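# Line up three dice on the mat by number

## Task

Get all three dice entirely onto the mat so their centres lie on one straight line running perpendicular away from the mat's striped edge, ordered by face value: smallest closest to that edge, largest farthest from it. Each die must still show the top number it shows now, and each must end up resting flat.

## Robot and tools

Robot: two arms, left_arm (a left hand, on the +y side) and right_arm (a right hand). Arm names do not match image sides. Calibrated bases in the scene frame: left_arm at (+0.028, +0.363, 0) m, right_arm at (+0.009, -0.243, 0) m, both turned very slightly about z.

Scene frame: origin at table-top height, midway between the nominal bases; +x out over the table, +z up. Reported end_effector_position (m) and end_effector_quat_wxyz use this frame. Readings can be a few cm off, more at long reach, and an arm often rests 1 to 3 cm (sometimes 5 cm) short of its command, usually low, without touching anything.

Hand point: a spot fixed to the palm, 0.15 m out from the wrist face along the fingers. Its +z runs along straight fingers, +y comes out of the palm, +x crosses the palm away from the thumb on the right hand (toward the thumb on the left hand). Straight fingertips reach 0.06 to 0.07 m past the point along +z, 0.06 m behind it along -y. A wrist bracket on the little-finger side sticks out up to 0.10 m and can strike things.

Row layout (used by execute_actions and move): 28 numbers, each in [-1, 1]. Numbers 1-6: left_arm dx, dy, dz, rx, ry, rz. Numbers 7-12: left hand motors little, ring, middle, index, thumb_bend, thumb_turn. 13: left force_limit. 14: left speed. 15-28: the same fourteen for right_arm. Pose numbers are offsets, not poses: they count along scene-frame axes from the arm's Hand target at the start of the action or move (turns about the Hand target's position); 1.0 = 0.6 m or 180 degrees; rx, ry, rz form one rotation vector. Sending the same offset again moves further. All six zeros re-commands the current Hand target. Orientation commands are clipped to within 40 degrees of the measured one each step.

Hand numbers are absolute targets: fingers +1 straight/open, -1 curled; thumb_bend +1 straight, -1 fully bent; thumb_turn +1 beside the palm, -1 across in front of the palm. force_limit maps -1 to about 0 N and +1 to 10 N at the fingertip (15 N for the two thumb motors). speed goes from near zero at -1 to full at +0.48 and above; use -0.94 or lower for a gentle close. No value means unchanged: to keep a hand as is, resend the eight numbers of its last executed row (or, if none yet, its hand_measured six plus hand_force_limit and hand_speed). With the thumb turned in front, the hand can enclose objects about 0.035 to 0.065 m across. A motor moves only when its target changes by at least 0.002; to squeeze harder, raise force_limit and send a more-closed target; to loosen, send one more open than hand_measured.

execute_actions(actions, cameras): actions is a list of actions; each action is a list of up to 15 rows at 1/30 s each, the last row held to fill 15 steps (0.5 s). Every row in an action counts from that action's start. Images come only if actions is [] or cameras names them.

move(target, speed, blend, blocking, cameras): target is one 28-number row or up to 15 rows; every row is an offset from the Hand targets at the move's start, not from the previous row. Hand points follow straight paths, all finishing together, within 10 s in total. speed in m/s, 0.002 to 4.3, default 0.25 (turns up to twice that in rad/s); one value or one per target. blend in m rounds corners between listed targets; 0 stops at each. blocking=false returns after about 0.5 s while the move continues. Paths do not avoid obstacles or the other arm. Avoid routing near an arm's own base. The result adds a move: line, e.g. done, off_target, moving, held or fault, plus limits such as paced or held.

wait(seconds 0 to 10) lets time pass with commands held. stop brakes a running move. zoom_image(camera, region [x0, y0, x1, y1], max 504 by 504 px) enlarges part of the latest image of cam_high, cam_low, cam_left_wrist or cam_right_wrist. show_instructions shows the reference pages. finished_scene ends the scene irreversibly; the dice must stay in place without the robot.

Results: hand_measured, hand_stopped_by (moving, target, force, stalled, fault) and hand_load_n list six values in motor order; hand_load_n is fingertip force, positive pushing the finger open, and falling to about 0 signals a lost grip. Joint torques include gravity and have offsets. Images are 896x504 from each camera; calibration (K, distortion, T_world_to_cam) is given and is approximate.

Avoid: dropping dice or letting them fall from height or off the table, releasing moving parts, fast impacts, hard pushes into the table or fixtures, arm-to-arm contact or one hand gripping the other's fingers, excessive finger loads, and holding loads or stretched poses long enough to overheat motors (MOTOR HOT at 85 °C, arm collapses at 100 °C). A stopped arm pushing on something keeps pushing until commanded back. Loose objects may get nudged occasionally; time passes while you think.

Each tool is called after ">>>" in YAML: its name, and indented under it one key for each argument.

Reference images:

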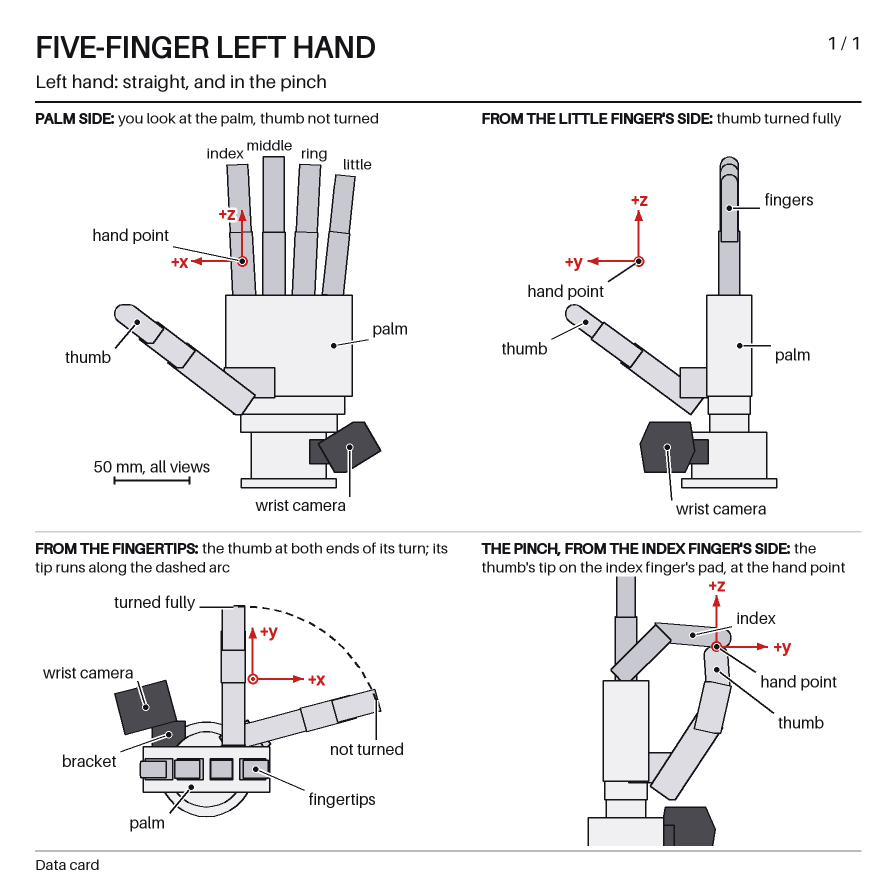

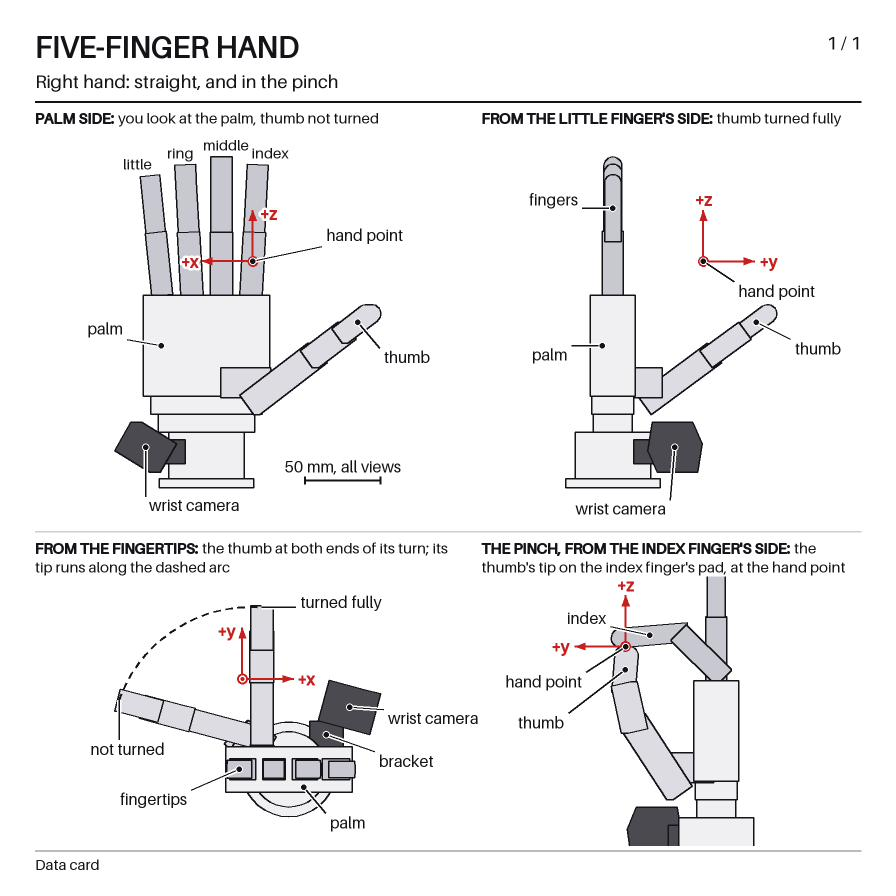

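## Session

>>> execute_actions:
  actions: []

Scene clock: 0.00 s.
left_arm: end_effector_position=(+0.3576, +0.2006, +0.3681) hand_measured=(+1.000, +1.000, +1.000, +1.000, +1.000, +1.000) hand_load_n=(+0.0, +0.0, +0.0, +0.0, +0.0, +0.0) hand_stopped_by=(target, target, target, target, target, target) hand_force_limit=0.00 hand_speed=-0.80 end_effector_quat_wxyz=(+0.175, +0.178, +0.964, +0.096) | right_arm: end_effector_position=(+0.2237, -0.4118, +0.1825) hand_measured=(+1.000, +1.000, +1.000, +1.000, +1.000, +1.000) hand_load_n=(+0.0, +0.0, +0.0, +0.0, +0.0, +0.0) hand_stopped_by=(target, target, target, target, target, target) hand_force_limit=0.00 hand_speed=-0.80 end_effector_quat_wxyz=(+0.074, +0.402, +0.902, -0.135)
Joint positions: left_arm=[-0.784 1.295 1.561 -1.639 -0.351 1.212] | right_arm=[-0.764 0.758 0.766 -1.353 0.213 1.665]
Joint velocities: within noise
Joint torques (N m): no reading
Motor temperatures (°C): left_arm=[24 23 24 24 23 23] | right_arm=[25 23 23 27 25 23]
Heat: left arm: hottest waist 24 °C; right arm: hottest wrist pitch 27 °C.
Hand target: left_arm +0.3599, +0.1985, +0.3797; +0.189, +0.175, +0.962, +0.087 | right_arm +0.2272, -0.4148, +0.1907; +0.082, +0.403, +0.901, -0.137

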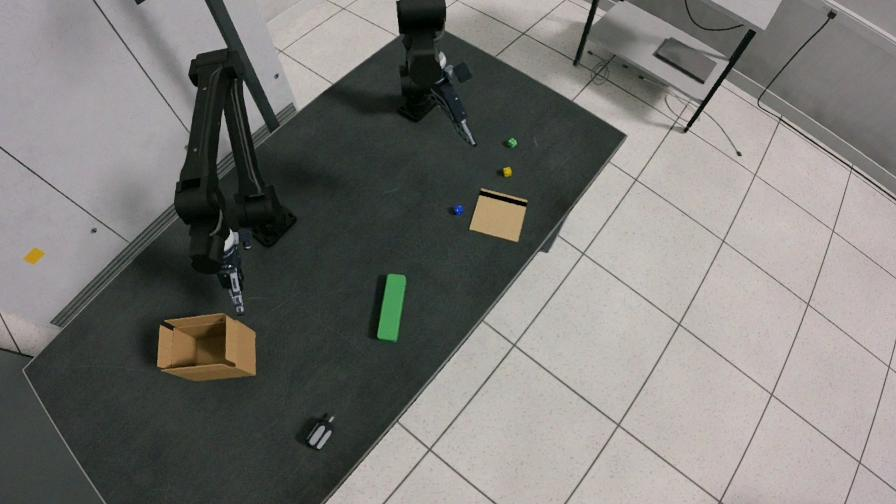

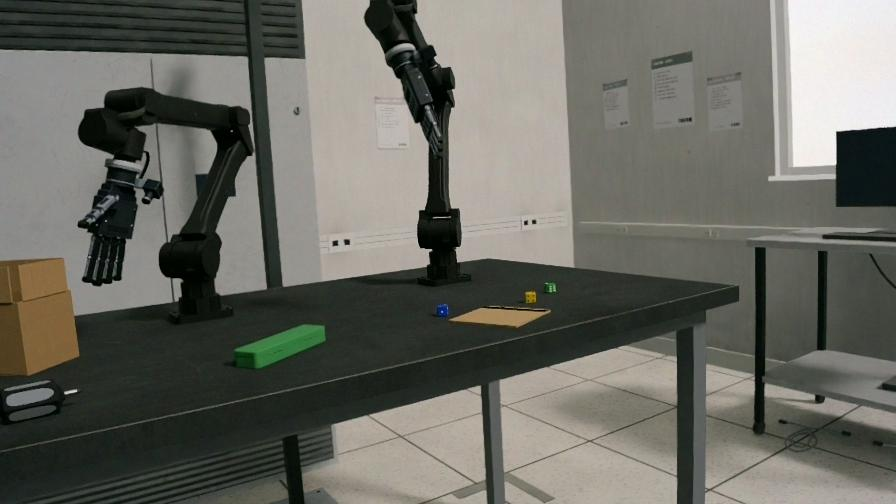

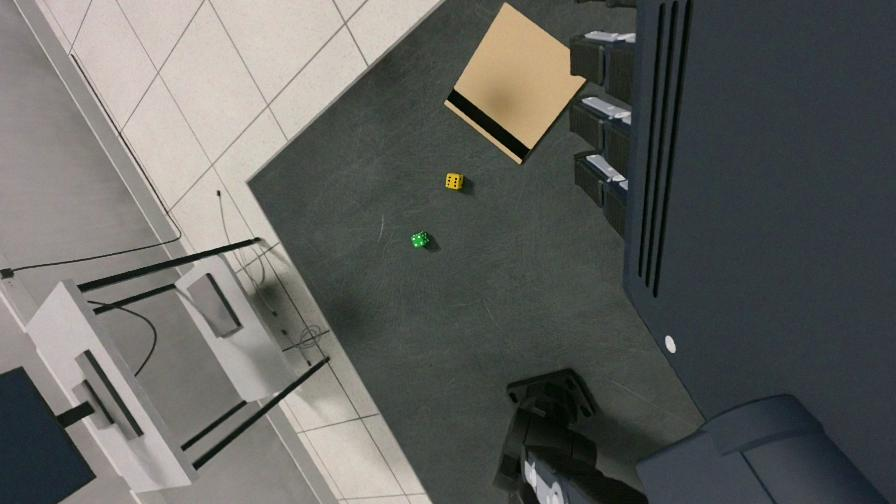

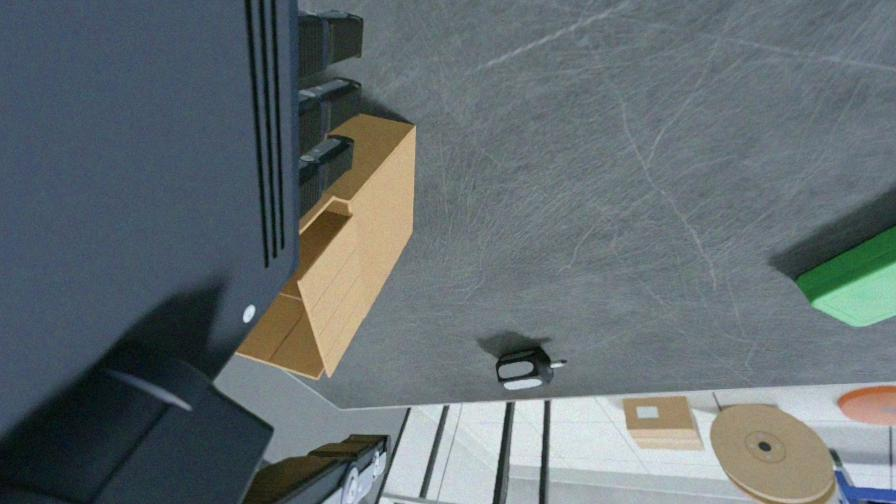

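>>> zoom_image:
  camera: "cam_high"
  region: [440, 120, 560, 250]

>>> zoom_image:
  camera: "cam_low"
  region: [420, 270, 580, 340]

>>> zoom_image:
  camera: "cam_left_wrist"
  region: [390, 140, 510, 260]

Scaled by 3.877 from the camera's 896x504 image, which has a finer 1280x720 frame.

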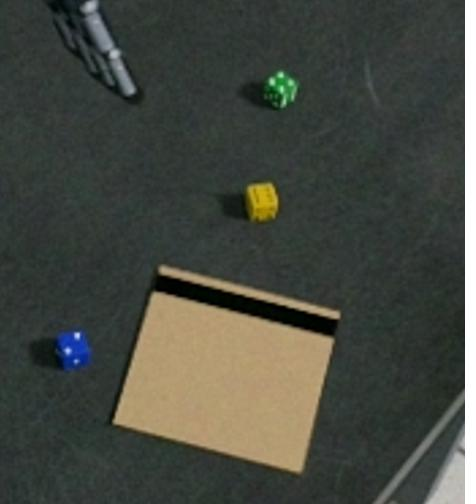

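Scaled by 3.150 from the camera's 896x504 image, which has a finer 1280x720 frame.

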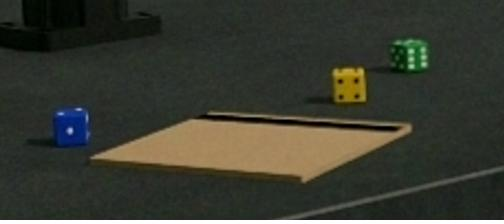

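Scaled by 4.200 from the camera's 896x504 image, which has a finer 1280x720 frame.

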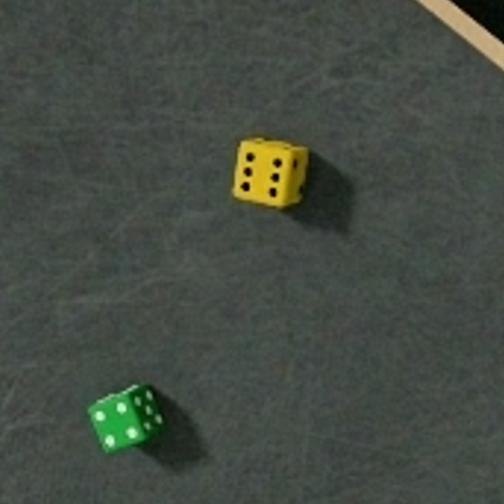

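>>> zoom_image:
  camera: "cam_high"
  region: [500, 132, 524, 156]

>>> zoom_image:
  camera: "cam_high"
  region: [446, 198, 470, 222]

>>> zoom_image:
  camera: "cam_low"
  region: [530, 275, 570, 300]

>>> zoom_image:
  camera: "cam_low"
  region: [425, 298, 465, 323]

>>> zoom_image:
  camera: "cam_left_wrist"
  region: [405, 225, 435, 255]

Scaled by 21.000 from the camera's 896x504 image, which has a finer 1280x720 frame.

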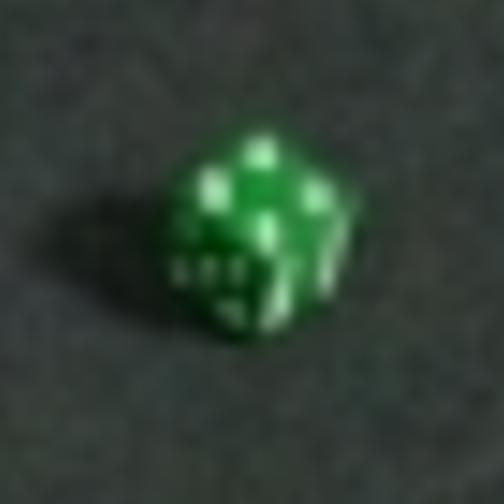

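Scaled by 21.000 from the camera's 896x504 image, which has a finer 1280x720 frame.

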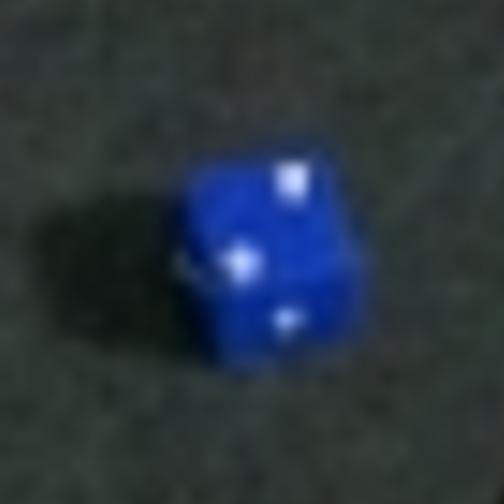

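Scaled by 12.600 from the camera's 896x504 image, which has a finer 1280x720 frame.

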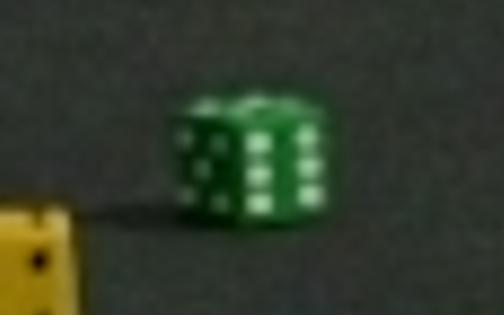

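Scaled by 12.600 from the camera's 896x504 image, which has a finer 1280x720 frame.

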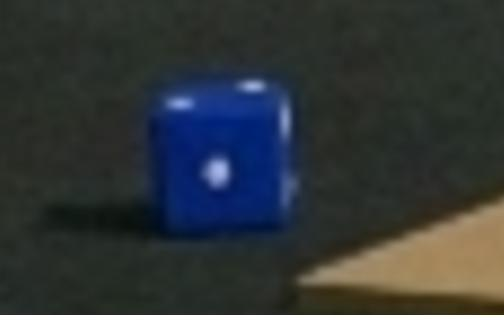

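Scaled by 16.800 from the camera's 896x504 image, which has a finer 1280x720 frame.

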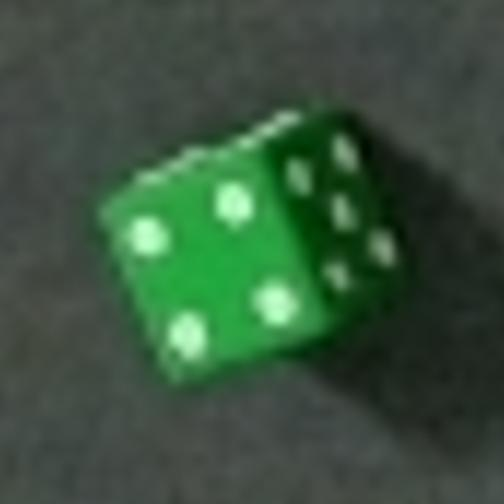

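>>> zoom_image:
  camera: "cam_low"
  region: [515, 283, 550, 308]

>>> zoom_image:
  camera: "cam_left_wrist"
  region: [435, 165, 475, 200]

Scaled by 14.400 from the camera's 896x504 image, which has a finer 1280x720 frame.

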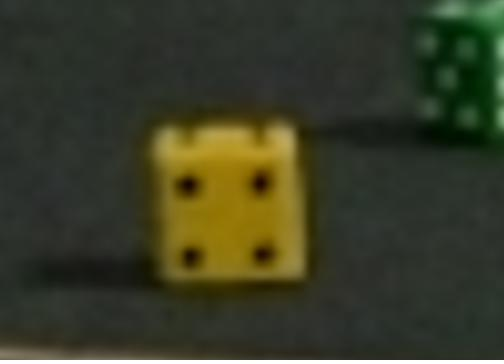

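Scaled by 12.600 from the camera's 896x504 image, which has a finer 1280x720 frame.

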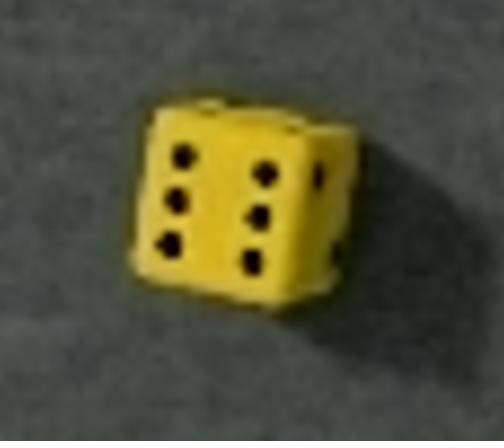

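>>> move:
  target: [0.0835,0.2358,-0.4163,-0.4856,-0.0231,0.2481,1,1,0.3,0.3,0.3,-1,-0.4,0, 0,0,0,0,0,0,1,1,1,1,1,1,0,-0.8]
  speed: 0.25
  cameras: ["all"]

Scene clock: 278.60 s.
left_arm: end_effector_position=(+0.4077, +0.3367, +0.1283) hand_measured=(+1.000, +1.000, +0.300, +0.300, +0.300, -1.000) hand_load_n=(+0.0, +0.0, +0.0, +0.0, +0.0, +0.0) hand_stopped_by=(target, target, target, target, target, target) hand_force_limit=-0.40 hand_speed=0.00 end_effector_quat_wxyz=(+0.237, -0.343, +0.747, -0.518) | right_arm: end_effector_position=(+0.2237, -0.4118, +0.1825) hand_measured=(+1.000, +1.000, +1.000, +1.000, +1.000, +1.000) hand_load_n=(+0.0, +0.0, +0.0, +0.0, +0.0, +0.0) hand_stopped_by=(target, target, target, target, target, target) hand_force_limit=0.00 hand_speed=-0.80 end_effector_quat_wxyz=(+0.074, +0.402, +0.902, -0.135)
Joint positions: left_arm=[0.328 1.105 0.55 -0.101 0.957 0.56] | right_arm=[-0.764 0.758 0.766 -1.353 0.213 1.665]
Joint torques (N m): left_arm=[0.91 -5.83 6.61 1.89 0.4 -0.04] | right_arm=[0.32 -1.73 8.42 0.69 0.04 -0.02]
Motor temperatures (°C): left_arm=[23 25 31 23 22 23] | right_arm=[24 22 38 25 24 22]
Heat: left arm: hottest elbow 31 °C; right arm: hottest elbow 38 °C.
Hand target: left_arm +0.4099, +0.3399, +0.1299; +0.242, -0.346, +0.742, -0.520 | right_arm +0.2272, -0.4148, +0.1907; +0.082, +0.403, +0.901, -0.137
Off the commanded pose: left_arm 0.004 m, 1 deg | right_arm 0.009 m, 1 deg.
move: done
camera_calibration:
cam_left_wrist: T_world_to_cam=[[0.157402, -0.431853, 0.888103, -0.0268859], [-0.959777, -0.278619, 0.0346229, 0.480843], [0.232491, -0.857831, -0.458338, 0.365532], [0, 0, 0, 1]] pos_world=[0.380751, 0.435926, 0.174767]

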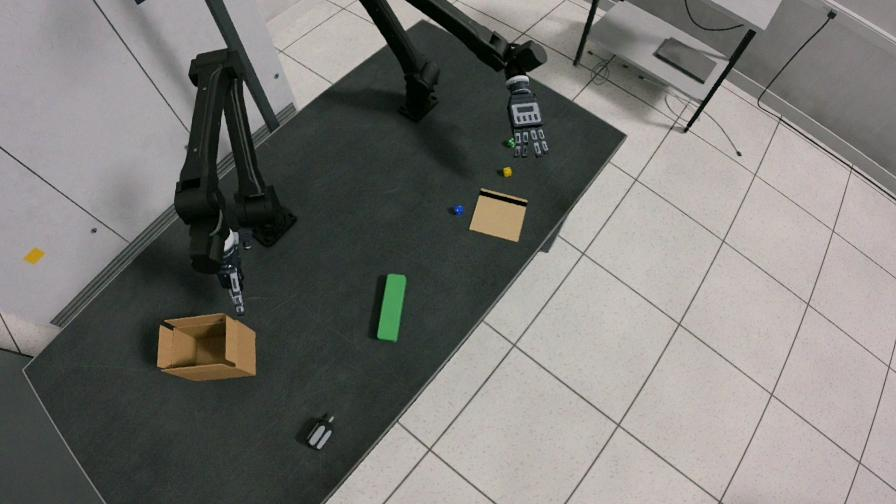

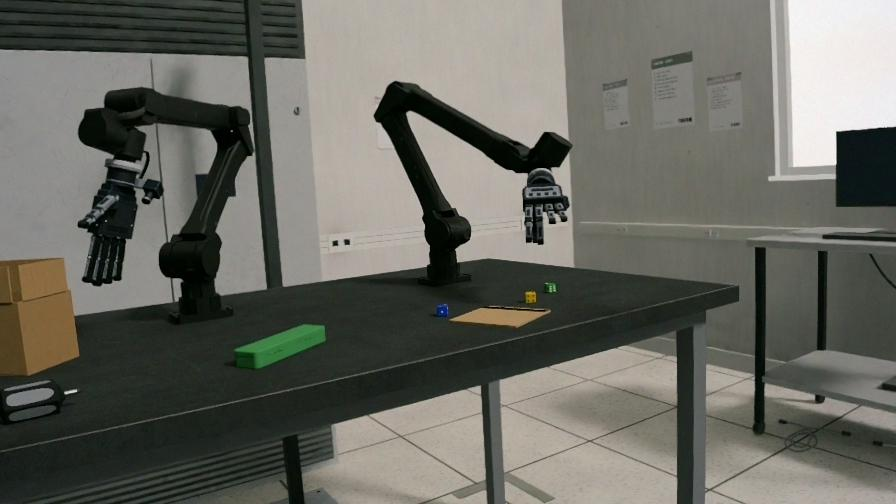

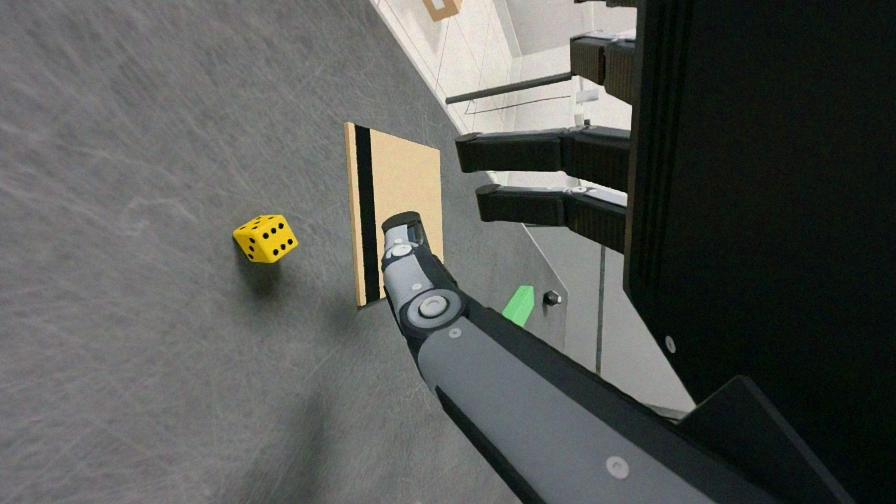

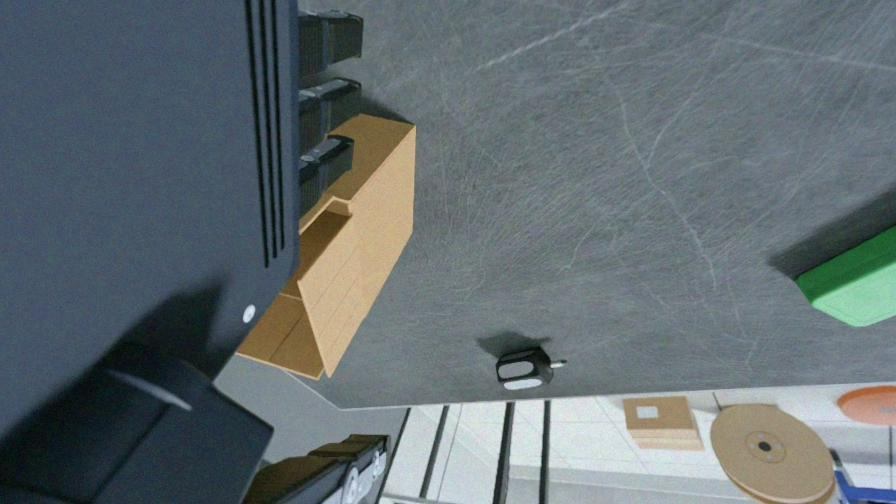

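>>> zoom_image:
  camera: "cam_left_wrist"
  region: [210, 100, 510, 320]

>>> zoom_image:
  camera: "cam_left_wrist"
  region: [220, 200, 310, 280]

Scaled by 1.680 from the camera's 896x504 image, which has a finer 1280x720 frame.

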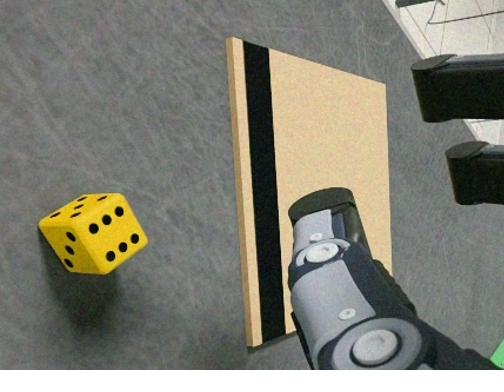

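Scaled by 5.600 from the camera's 896x504 image, which has a finer 1280x720 frame.

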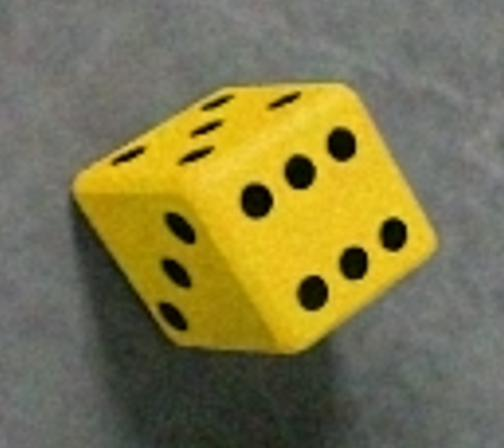

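>>> move:
  target: [0,0,0,0,0,0,1,1,0.05,0.05,0.1,-1,-0.4,0, 0,0,0,0,0,0,1,1,1,1,1,1,0,-0.8]
  cameras: ["cam_left_wrist"]

>>> zoom_image:
  camera: "cam_left_wrist"
  region: [350, 130, 550, 290]

Scene clock: 323.23 s.
left_arm: end_effector_position=(+0.4078, +0.3366, +0.1283) hand_measured=(+1.000, +1.000, +0.050, +0.050, +0.100, -1.000) hand_load_n=(+0.0, +0.0, +0.0, +0.0, +0.0, +0.0) hand_stopped_by=(target, target, target, target, target, target) hand_force_limit=-0.40 hand_speed=0.00 end_effector_quat_wxyz=(+0.237, -0.344, +0.747, -0.518) | right_arm: end_effector_position=(+0.2237, -0.4118, +0.1825) hand_measured=(+1.000, +1.000, +1.000, +1.000, +1.000, +1.000) hand_load_n=(+0.0, +0.0, +0.0, +0.0, +0.0, +0.0) hand_stopped_by=(target, target, target, target, target, target) hand_force_limit=0.00 hand_speed=-0.80 end_effector_quat_wxyz=(+0.074, +0.402, +0.902, -0.135)
Joint positions: left_arm=[0.328 1.105 0.55 -0.1 0.957 0.559] | right_arm=[-0.764 0.758 0.766 -1.353 0.213 1.665]
Joint torques (N m): left_arm=[1.03 -5.83 6.58 1.89 0.39 -0.03] | right_arm=[0.32 -1.79 8.4 0.7 0.04 -0.02]
Heat: left arm: hottest elbow 31 °C; right arm: hottest elbow 38 °C.
Hand target: left_arm +0.4099, +0.3398, +0.1299; +0.242, -0.346, +0.742, -0.520 | right_arm +0.2272, -0.4148, +0.1907; +0.082, +0.403, +0.901, -0.137
Off the commanded pose: left_arm 0.004 m, 1 deg | right_arm 0.009 m, 1 deg.
move: done
camera_calibration:
cam_left_wrist: T_world_to_cam=[[0.157861, -0.431208, 0.888335, -0.0273834], [-0.959654, -0.278982, 0.0351135, 0.480868], [0.232688, -0.858038, -0.457851, 0.365461], [0, 0, 0, 1]] pos_world=[0.380751, 0.435925, 0.174767]
Images, in order (width x height): cam_left_wrist 896x504.

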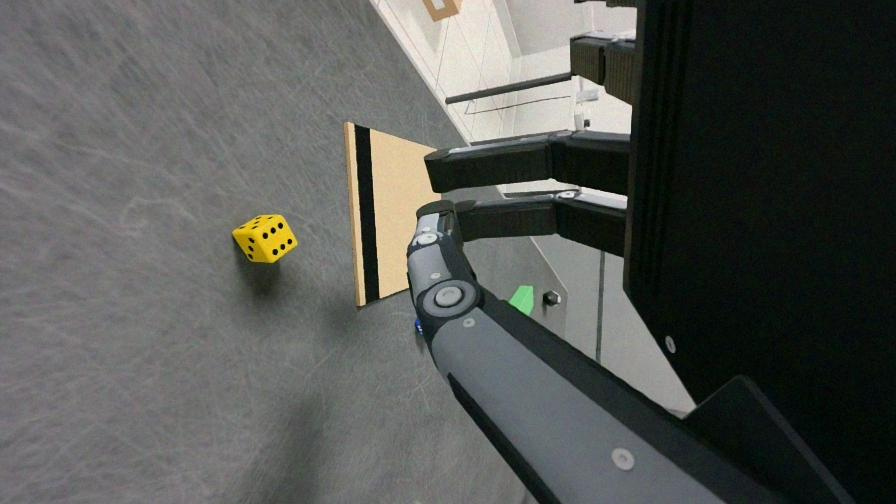

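Scaled by 2.520 from the camera's 896x504 image, which has a finer 1280x720 frame.

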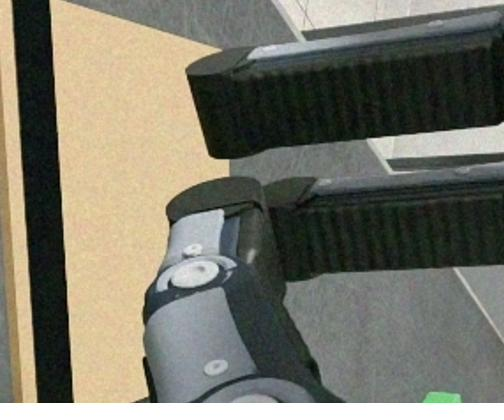

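>>> move:
  target: [-0.0297,-0.0166,-0.1082,0.0281,-0.0937,-0.0104,1,1,0.45,0.45,0.15,-1,-0.4,0, 0,0,0,0,0,0,1,1,1,1,1,1,0,-0.8]
  speed: 0.15
  cameras: ["cam_left_wrist","cam_low"]

>>> zoom_image:
  camera: "cam_low"
  region: [480, 200, 620, 320]

Scene clock: 475.10 s.
left_arm: end_effector_position=(+0.3919, +0.3274, +0.0647) hand_measured=(+1.000, +1.000, +0.450, +0.450, +0.150, -1.000) hand_load_n=(+0.0, +0.0, +0.0, +0.0, +0.0, +0.0) hand_stopped_by=(target, target, target, target, target, target) hand_force_limit=-0.40 hand_speed=0.00 end_effector_quat_wxyz=(+0.353, -0.239, +0.730, -0.534) | right_arm: end_effector_position=(+0.2237, -0.4118, +0.1825) hand_measured=(+1.000, +1.000, +1.000, +1.000, +1.000, +1.000) hand_load_n=(+0.0, +0.0, +0.0, +0.5, +0.0, +0.0) hand_stopped_by=(target, target, target, target, target, target) hand_force_limit=0.00 hand_speed=-0.80 end_effector_quat_wxyz=(+0.074, +0.402, +0.902, -0.135)
Joint positions: left_arm=[0.334 1.266 0.261 0.663 1.002 0.557] | right_arm=[-0.764 0.758 0.766 -1.353 0.213 1.665]
Joint torques (N m): left_arm=[1.03 -4.95 4.7 1.95 0.24 0.02] | right_arm=[0.32 -1.79 8.42 0.69 0.04 -0.02]
Heat: left arm: hottest elbow 30 °C; right arm: hottest elbow 39 °C.
Hand target: left_arm +0.3922, +0.3300, +0.0651; +0.355, -0.243, +0.726, -0.536 | right_arm +0.2272, -0.4148, +0.1907; +0.082, +0.403, +0.901, -0.137
Off the commanded pose: left_arm 0.003 m, 1 deg | right_arm 0.009 m, 1 deg.
move: done
camera_calibration:
cam_left_wrist: T_world_to_cam=[[-0.121398, -0.50884, 0.852259, 0.164884], [-0.931958, -0.237089, -0.274304, 0.460774], [0.341637, -0.82757, -0.445435, 0.278693], [0, 0, 0, 1]] pos_world=[0.354226, 0.423781, 0.110008]
Images, in order (width x height): cam_low 896x504, cam_left_wrist 896x504.

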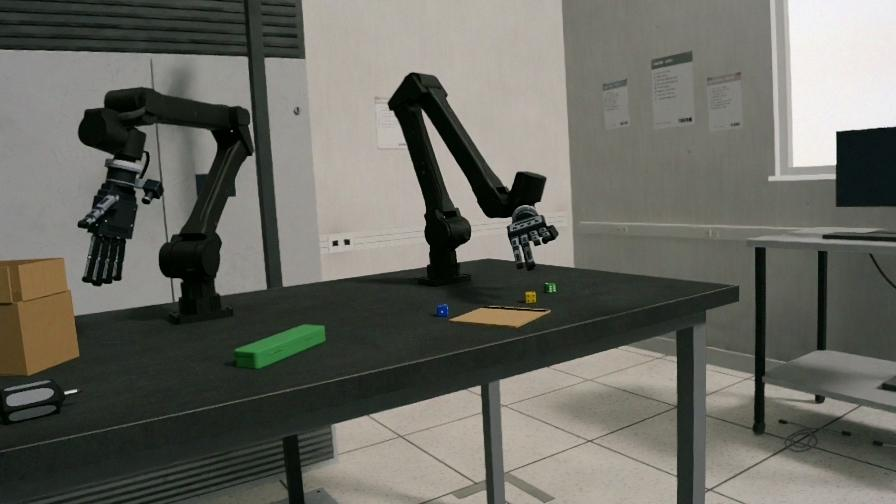

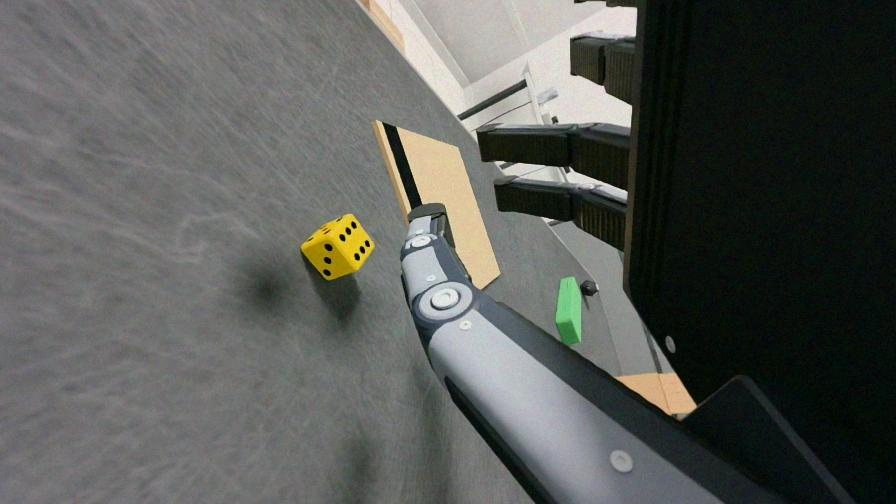

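Scaled by 3.600 from the camera's 896x504 image, which has a finer 1280x720 frame.

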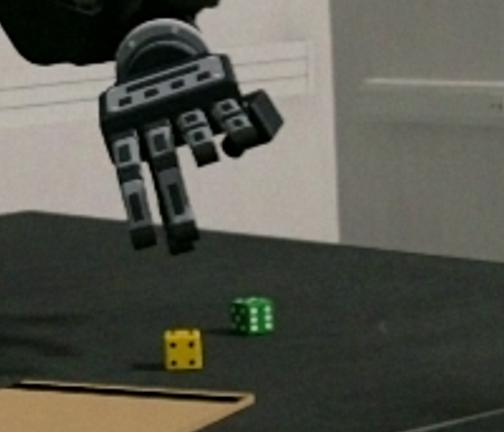

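>>> zoom_image:
  camera: "cam_left_wrist"
  region: [290, 190, 470, 300]

Scaled by 2.800 from the camera's 896x504 image, which has a finer 1280x720 frame.

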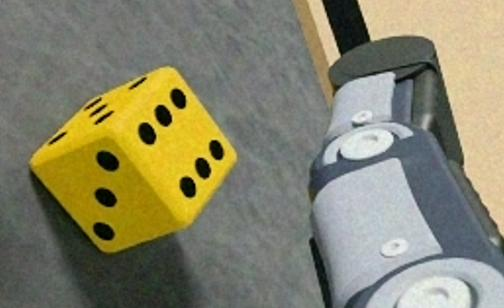

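>>> move:
  target: [0,0,-0.0583,0,0,0,1,1,0.45,0.45,0.15,-1,-0.4,0, 0,0,0,0,0,0,1,1,1,1,1,1,0,-0.8]
  speed: 0.08
  cameras: ["cam_left_wrist","cam_low"]

>>> zoom_image:
  camera: "cam_low"
  region: [480, 230, 580, 320]

>>> zoom_image:
  camera: "cam_left_wrist"
  region: [330, 160, 550, 320]

Scene clock: 513.03 s.
left_arm: end_effector_position=(+0.3926, +0.3276, +0.0297) hand_measured=(+1.000, +1.000, +0.450, +0.450, +0.150, -1.000) hand_load_n=(+0.0, -0.5, +0.0, +0.0, +0.0, +0.0) hand_stopped_by=(target, target, target, target, target, target) hand_force_limit=-0.40 hand_speed=0.00 end_effector_quat_wxyz=(+0.353, -0.239, +0.730, -0.534) | right_arm: end_effector_position=(+0.2237, -0.4118, +0.1825) hand_measured=(+1.000, +1.000, +1.000, +1.000, +1.000, +1.000) hand_load_n=(+0.0, +0.0, +0.0, +0.0, +0.0, +0.0) hand_stopped_by=(target, target, target, target, target, target) hand_force_limit=0.00 hand_speed=-0.80 end_effector_quat_wxyz=(+0.074, +0.402, +0.902, -0.135)
Joint positions: left_arm=[0.334 1.465 0.239 0.886 1.002 0.557] | right_arm=[-0.764 0.758 0.766 -1.353 0.213 1.665]
Joint torques (N m): left_arm=[1.03 -5.95 3.37 2.17 0.24 -0.02] | right_arm=[0.26 -1.79 8.4 0.7 0.04 -0.02]
Heat: left arm: hottest elbow 28 °C; right arm: hottest elbow 40 °C.
Hand target: left_arm +0.3921, +0.3300, +0.0300; +0.355, -0.243, +0.726, -0.536 | right_arm +0.2272, -0.4148, +0.1907; +0.082, +0.403, +0.901, -0.137
Off the commanded pose: left_arm 0.002 m, 1 deg | right_arm 0.009 m, 1 deg.
move: done
camera_calibration:
cam_left_wrist: T_world_to_cam=[[-0.121816, -0.508819, 0.852211, 0.195116], [-0.931795, -0.237165, -0.274793, 0.451764], [0.341934, -0.827561, -0.445224, 0.262893], [0, 0, 0, 1]] pos_world=[0.354827, 0.423981, 0.0749075]
Images, in order (width x height): cam_low 896x504, cam_left_wrist 896x504.

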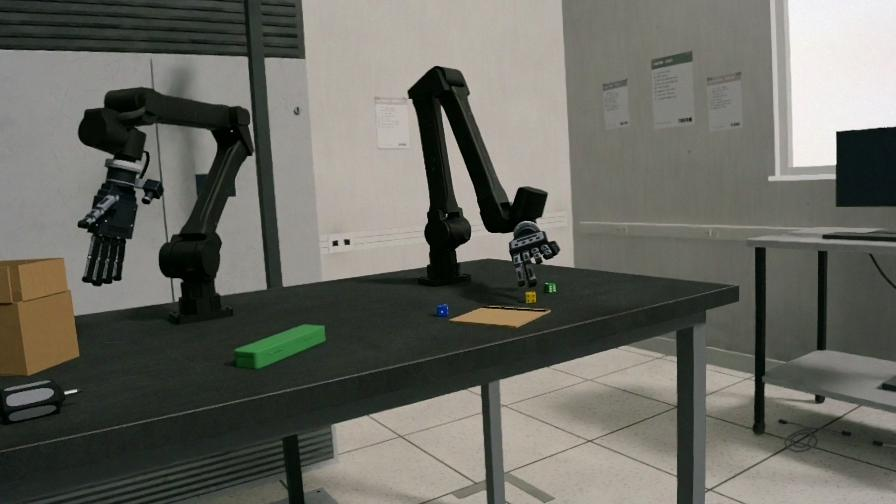

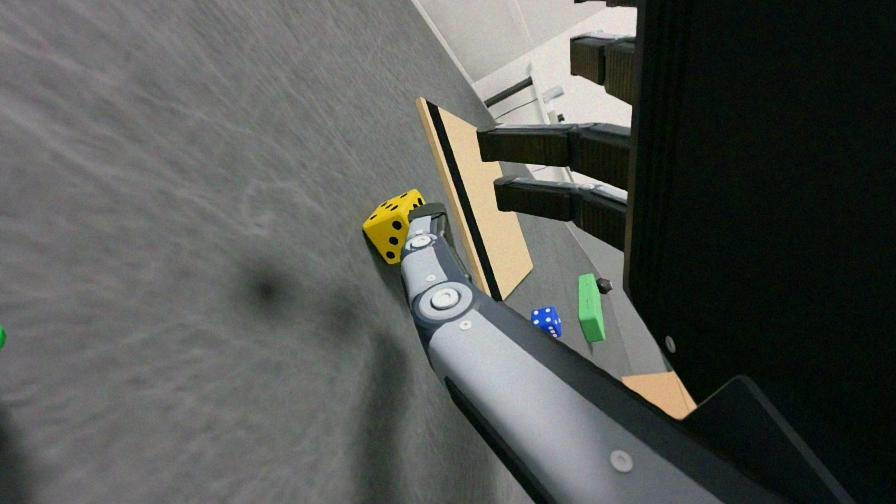

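Scaled by 5.040 from the camera's 896x504 image, which has a finer 1280x720 frame.

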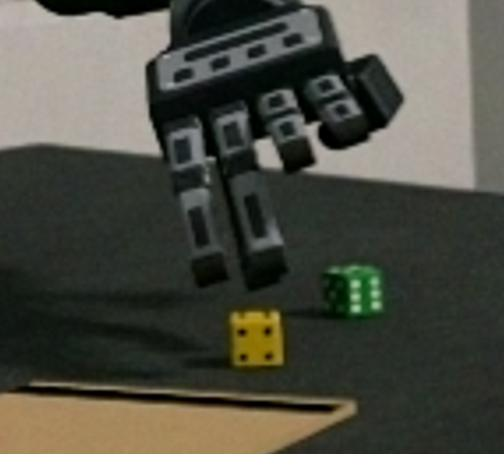

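Scaled by 2.291 from the camera's 896x504 image, which has a finer 1280x720 frame.

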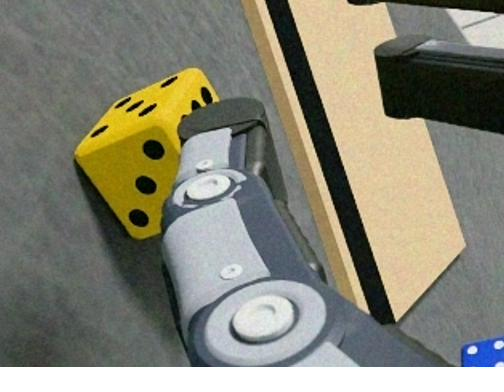

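>>> move:
  target:
    - [-0.0138,0.0108,0.0,0,0,0,1,1,0.45,0.45,0.15,-1,-0.4,0, 0,0,0,0,0,0,1,1,1,1,1,1,0,-0.8]
    - [-0.0138,0.0108,-0.0258,0,0,0,1,1,0.45,0.45,0.15,-1,-0.4,0, 0,0,0,0,0,0,1,1,1,1,1,1,0,-0.8]
  speed: 0.06
  cameras: ["cam_left_wrist","cam_low"]

>>> zoom_image:
  camera: "cam_low"
  region: [480, 230, 580, 320]

>>> zoom_image:
  camera: "cam_left_wrist"
  region: [330, 160, 550, 320]

Scene clock: 582.87 s.
left_arm: end_effector_position=(+0.3838, +0.3332, +0.0144) hand_measured=(+1.000, +1.000, +0.450, +0.450, +0.150, -1.000) hand_load_n=(+0.0, +0.0, +0.0, +0.0, +0.0, +0.0) hand_stopped_by=(target, target, target, target, target, target) hand_force_limit=-0.40 hand_speed=0.00 end_effector_quat_wxyz=(+0.348, -0.247, +0.728, -0.538) | right_arm: end_effector_position=(+0.2237, -0.4118, +0.1825) hand_measured=(+1.000, +1.000, +1.000, +1.000, +1.000, +1.000) hand_load_n=(+0.0, +0.0, +0.0, +0.0, +0.0, +0.0) hand_stopped_by=(target, target, target, target, target, target) hand_force_limit=0.00 hand_speed=-0.80 end_effector_quat_wxyz=(+0.074, +0.402, +0.902, -0.135)
Joint positions: left_arm=[0.371 1.545 0.223 0.961 1.036 0.562] | right_arm=[-0.764 0.758 0.766 -1.353 0.213 1.665]
Joint torques (N m): left_arm=[1.03 -5.77 2.8 2.24 0.26 0.14] | right_arm=[0.32 -1.73 8.4 0.69 0.04 -0.02]
Heat: left arm: hottest elbow 27 °C; right arm: hottest elbow 40 °C.
Hand target: left_arm +0.3838, +0.3364, +0.0145; +0.355, -0.243, +0.726, -0.536 | right_arm +0.2272, -0.4148, +0.1907; +0.082, +0.403, +0.901, -0.137
Off the commanded pose: left_arm 0.003 m, 1 deg | right_arm 0.009 m, 1 deg.
move: done
camera_calibration:
cam_left_wrist: T_world_to_cam=[[-0.109751, -0.496205, 0.861241, 0.200835], [-0.934144, -0.244554, -0.259941, 0.443936], [0.339604, -0.833051, -0.436686, 0.26629], [0, 0, 0, 1]] pos_world=[0.346308, 0.430055, 0.0587147]
Images, in order (width x height): cam_low 896x504, cam_left_wrist 896x504.

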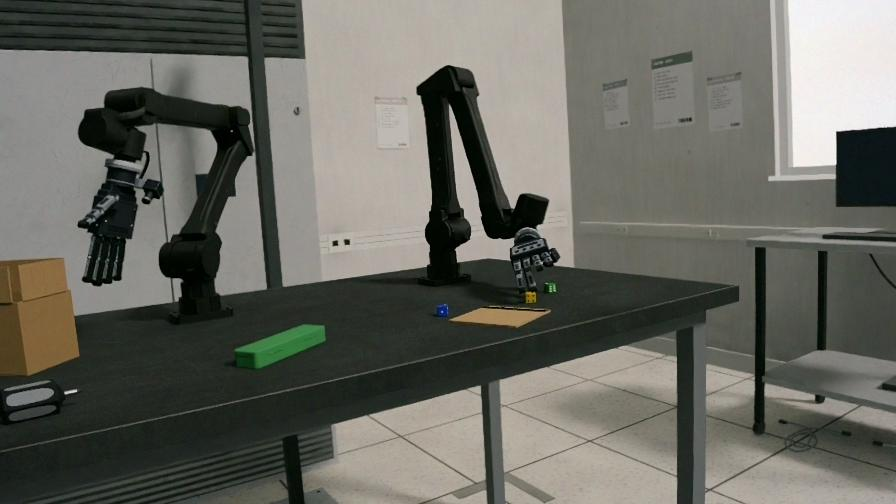

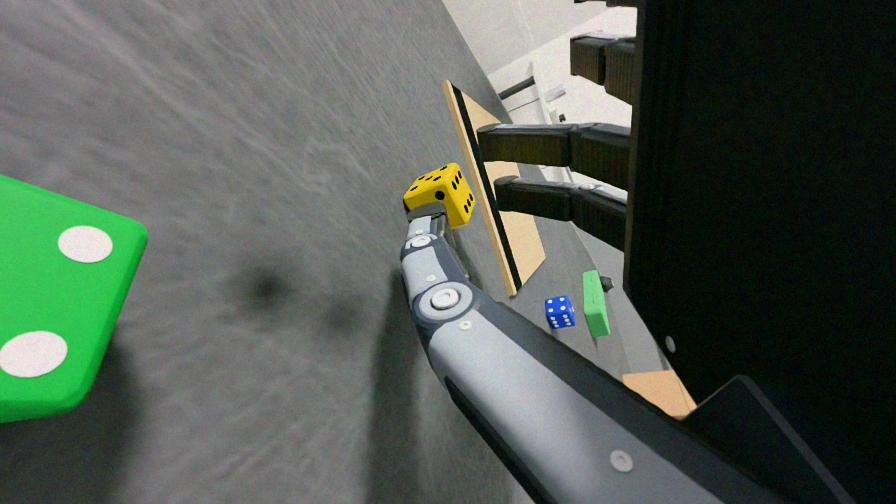

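Scaled by 5.040 from the camera's 896x504 image, which has a finer 1280x720 frame.

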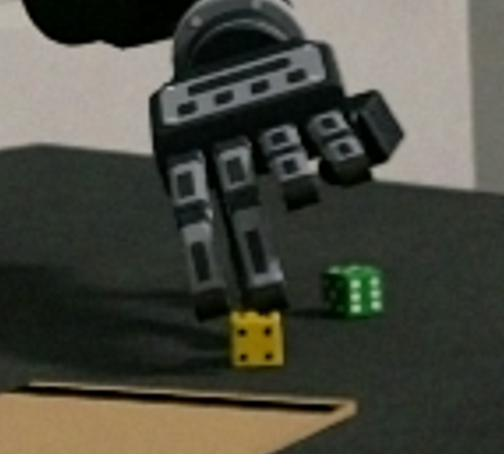

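Scaled by 2.291 from the camera's 896x504 image, which has a finer 1280x720 frame.

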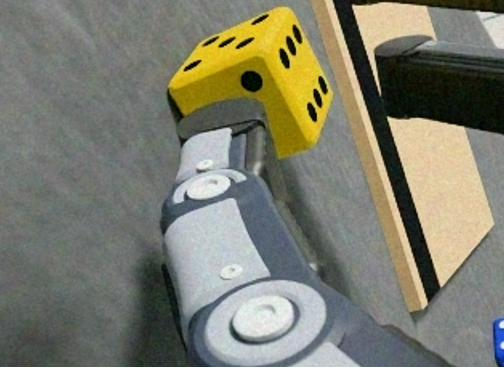

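>>> move:
  target: [0.0105,-0.0083,0,0,0,0,1,1,0.45,0.45,0.15,-1,-0.4,0, 0,0,0,0,0,0,1,1,1,1,1,1,0,-0.8]
  speed: 0.04
  cameras: ["cam_left_wrist"]

>>> zoom_image:
  camera: "cam_left_wrist"
  region: [330, 160, 550, 320]

Scene clock: 601.57 s.
left_arm: end_effector_position=(+0.3864, +0.3334, +0.0124) hand_measured=(+1.000, +1.000, +0.450, +0.450, +0.150, -1.000) hand_load_n=(+0.0, +0.0, +0.0, +0.0, +0.0, +0.0) hand_stopped_by=(target, target, target, target, target, target) hand_force_limit=-0.40 hand_speed=0.00 end_effector_quat_wxyz=(+0.352, -0.247, +0.728, -0.534) | right_arm: end_effector_position=(+0.2237, -0.4118, +0.1825) hand_measured=(+1.000, +1.000, +1.000, +1.000, +1.000, +1.000) hand_load_n=(+0.0, +0.0, +0.0, +0.0, +0.0, +0.0) hand_stopped_by=(target, target, target, target, target, target) hand_force_limit=0.00 hand_speed=-0.80 end_effector_quat_wxyz=(+0.074, +0.402, +0.902, -0.135)
Joint positions: left_arm=[0.363 1.559 0.223 0.982 1.018 0.562] | right_arm=[-0.764 0.758 0.766 -1.353 0.213 1.665]
Joint torques (N m): left_arm=[-0.67 -6.48 3.36 2.11 -0.07 -0.02] | right_arm=[0.32 -1.85 8.42 0.69 0.03 -0.02]
Motor temperatures (°C): left_arm=[23 23 26 23 22 22] | right_arm=[24 22 40 24 24 22]
Heat: left arm: hottest elbow 26 °C; right arm: hottest elbow 40 °C.
Hand target: left_arm +0.3901, +0.3315, +0.0145; +0.355, -0.243, +0.726, -0.536 | right_arm +0.2272, -0.4148, +0.1907; +0.082, +0.403, +0.901, -0.137
Off the commanded pose: left_arm 0.005 m, 1 deg | right_arm 0.009 m, 1 deg.
move: done
camera_calibration:
cam_left_wrist: T_world_to_cam=[[-0.109063, -0.504671, 0.856395, 0.205644], [-0.93085, -0.250408, -0.26611, 0.446585], [0.348747, -0.826198, -0.442463, 0.258966], [0, 0, 0, 1]] pos_world=[0.347819, 0.429568, 0.057311]
Images, in order (width x height): cam_left_wrist 896x504.

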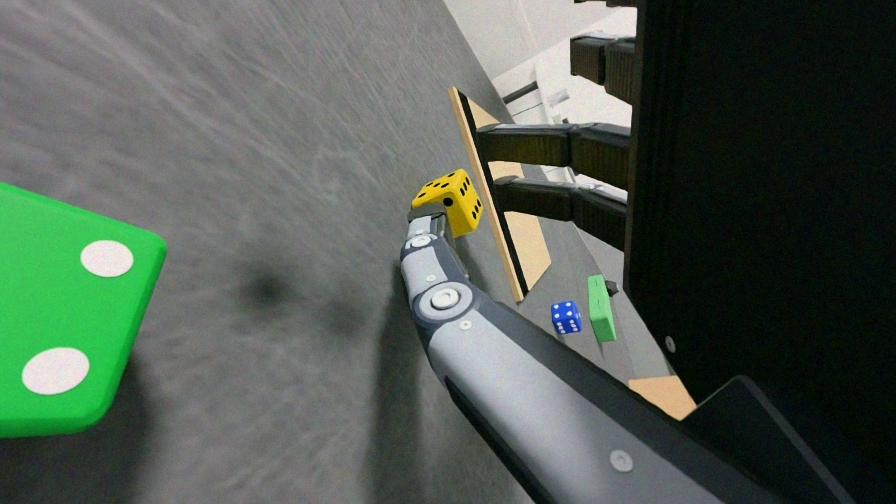

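Scaled by 2.291 from the camera's 896x504 image, which has a finer 1280x720 frame.

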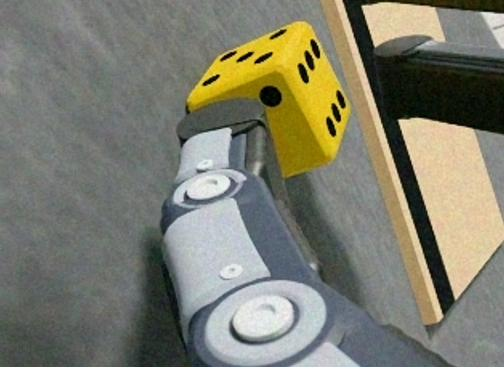

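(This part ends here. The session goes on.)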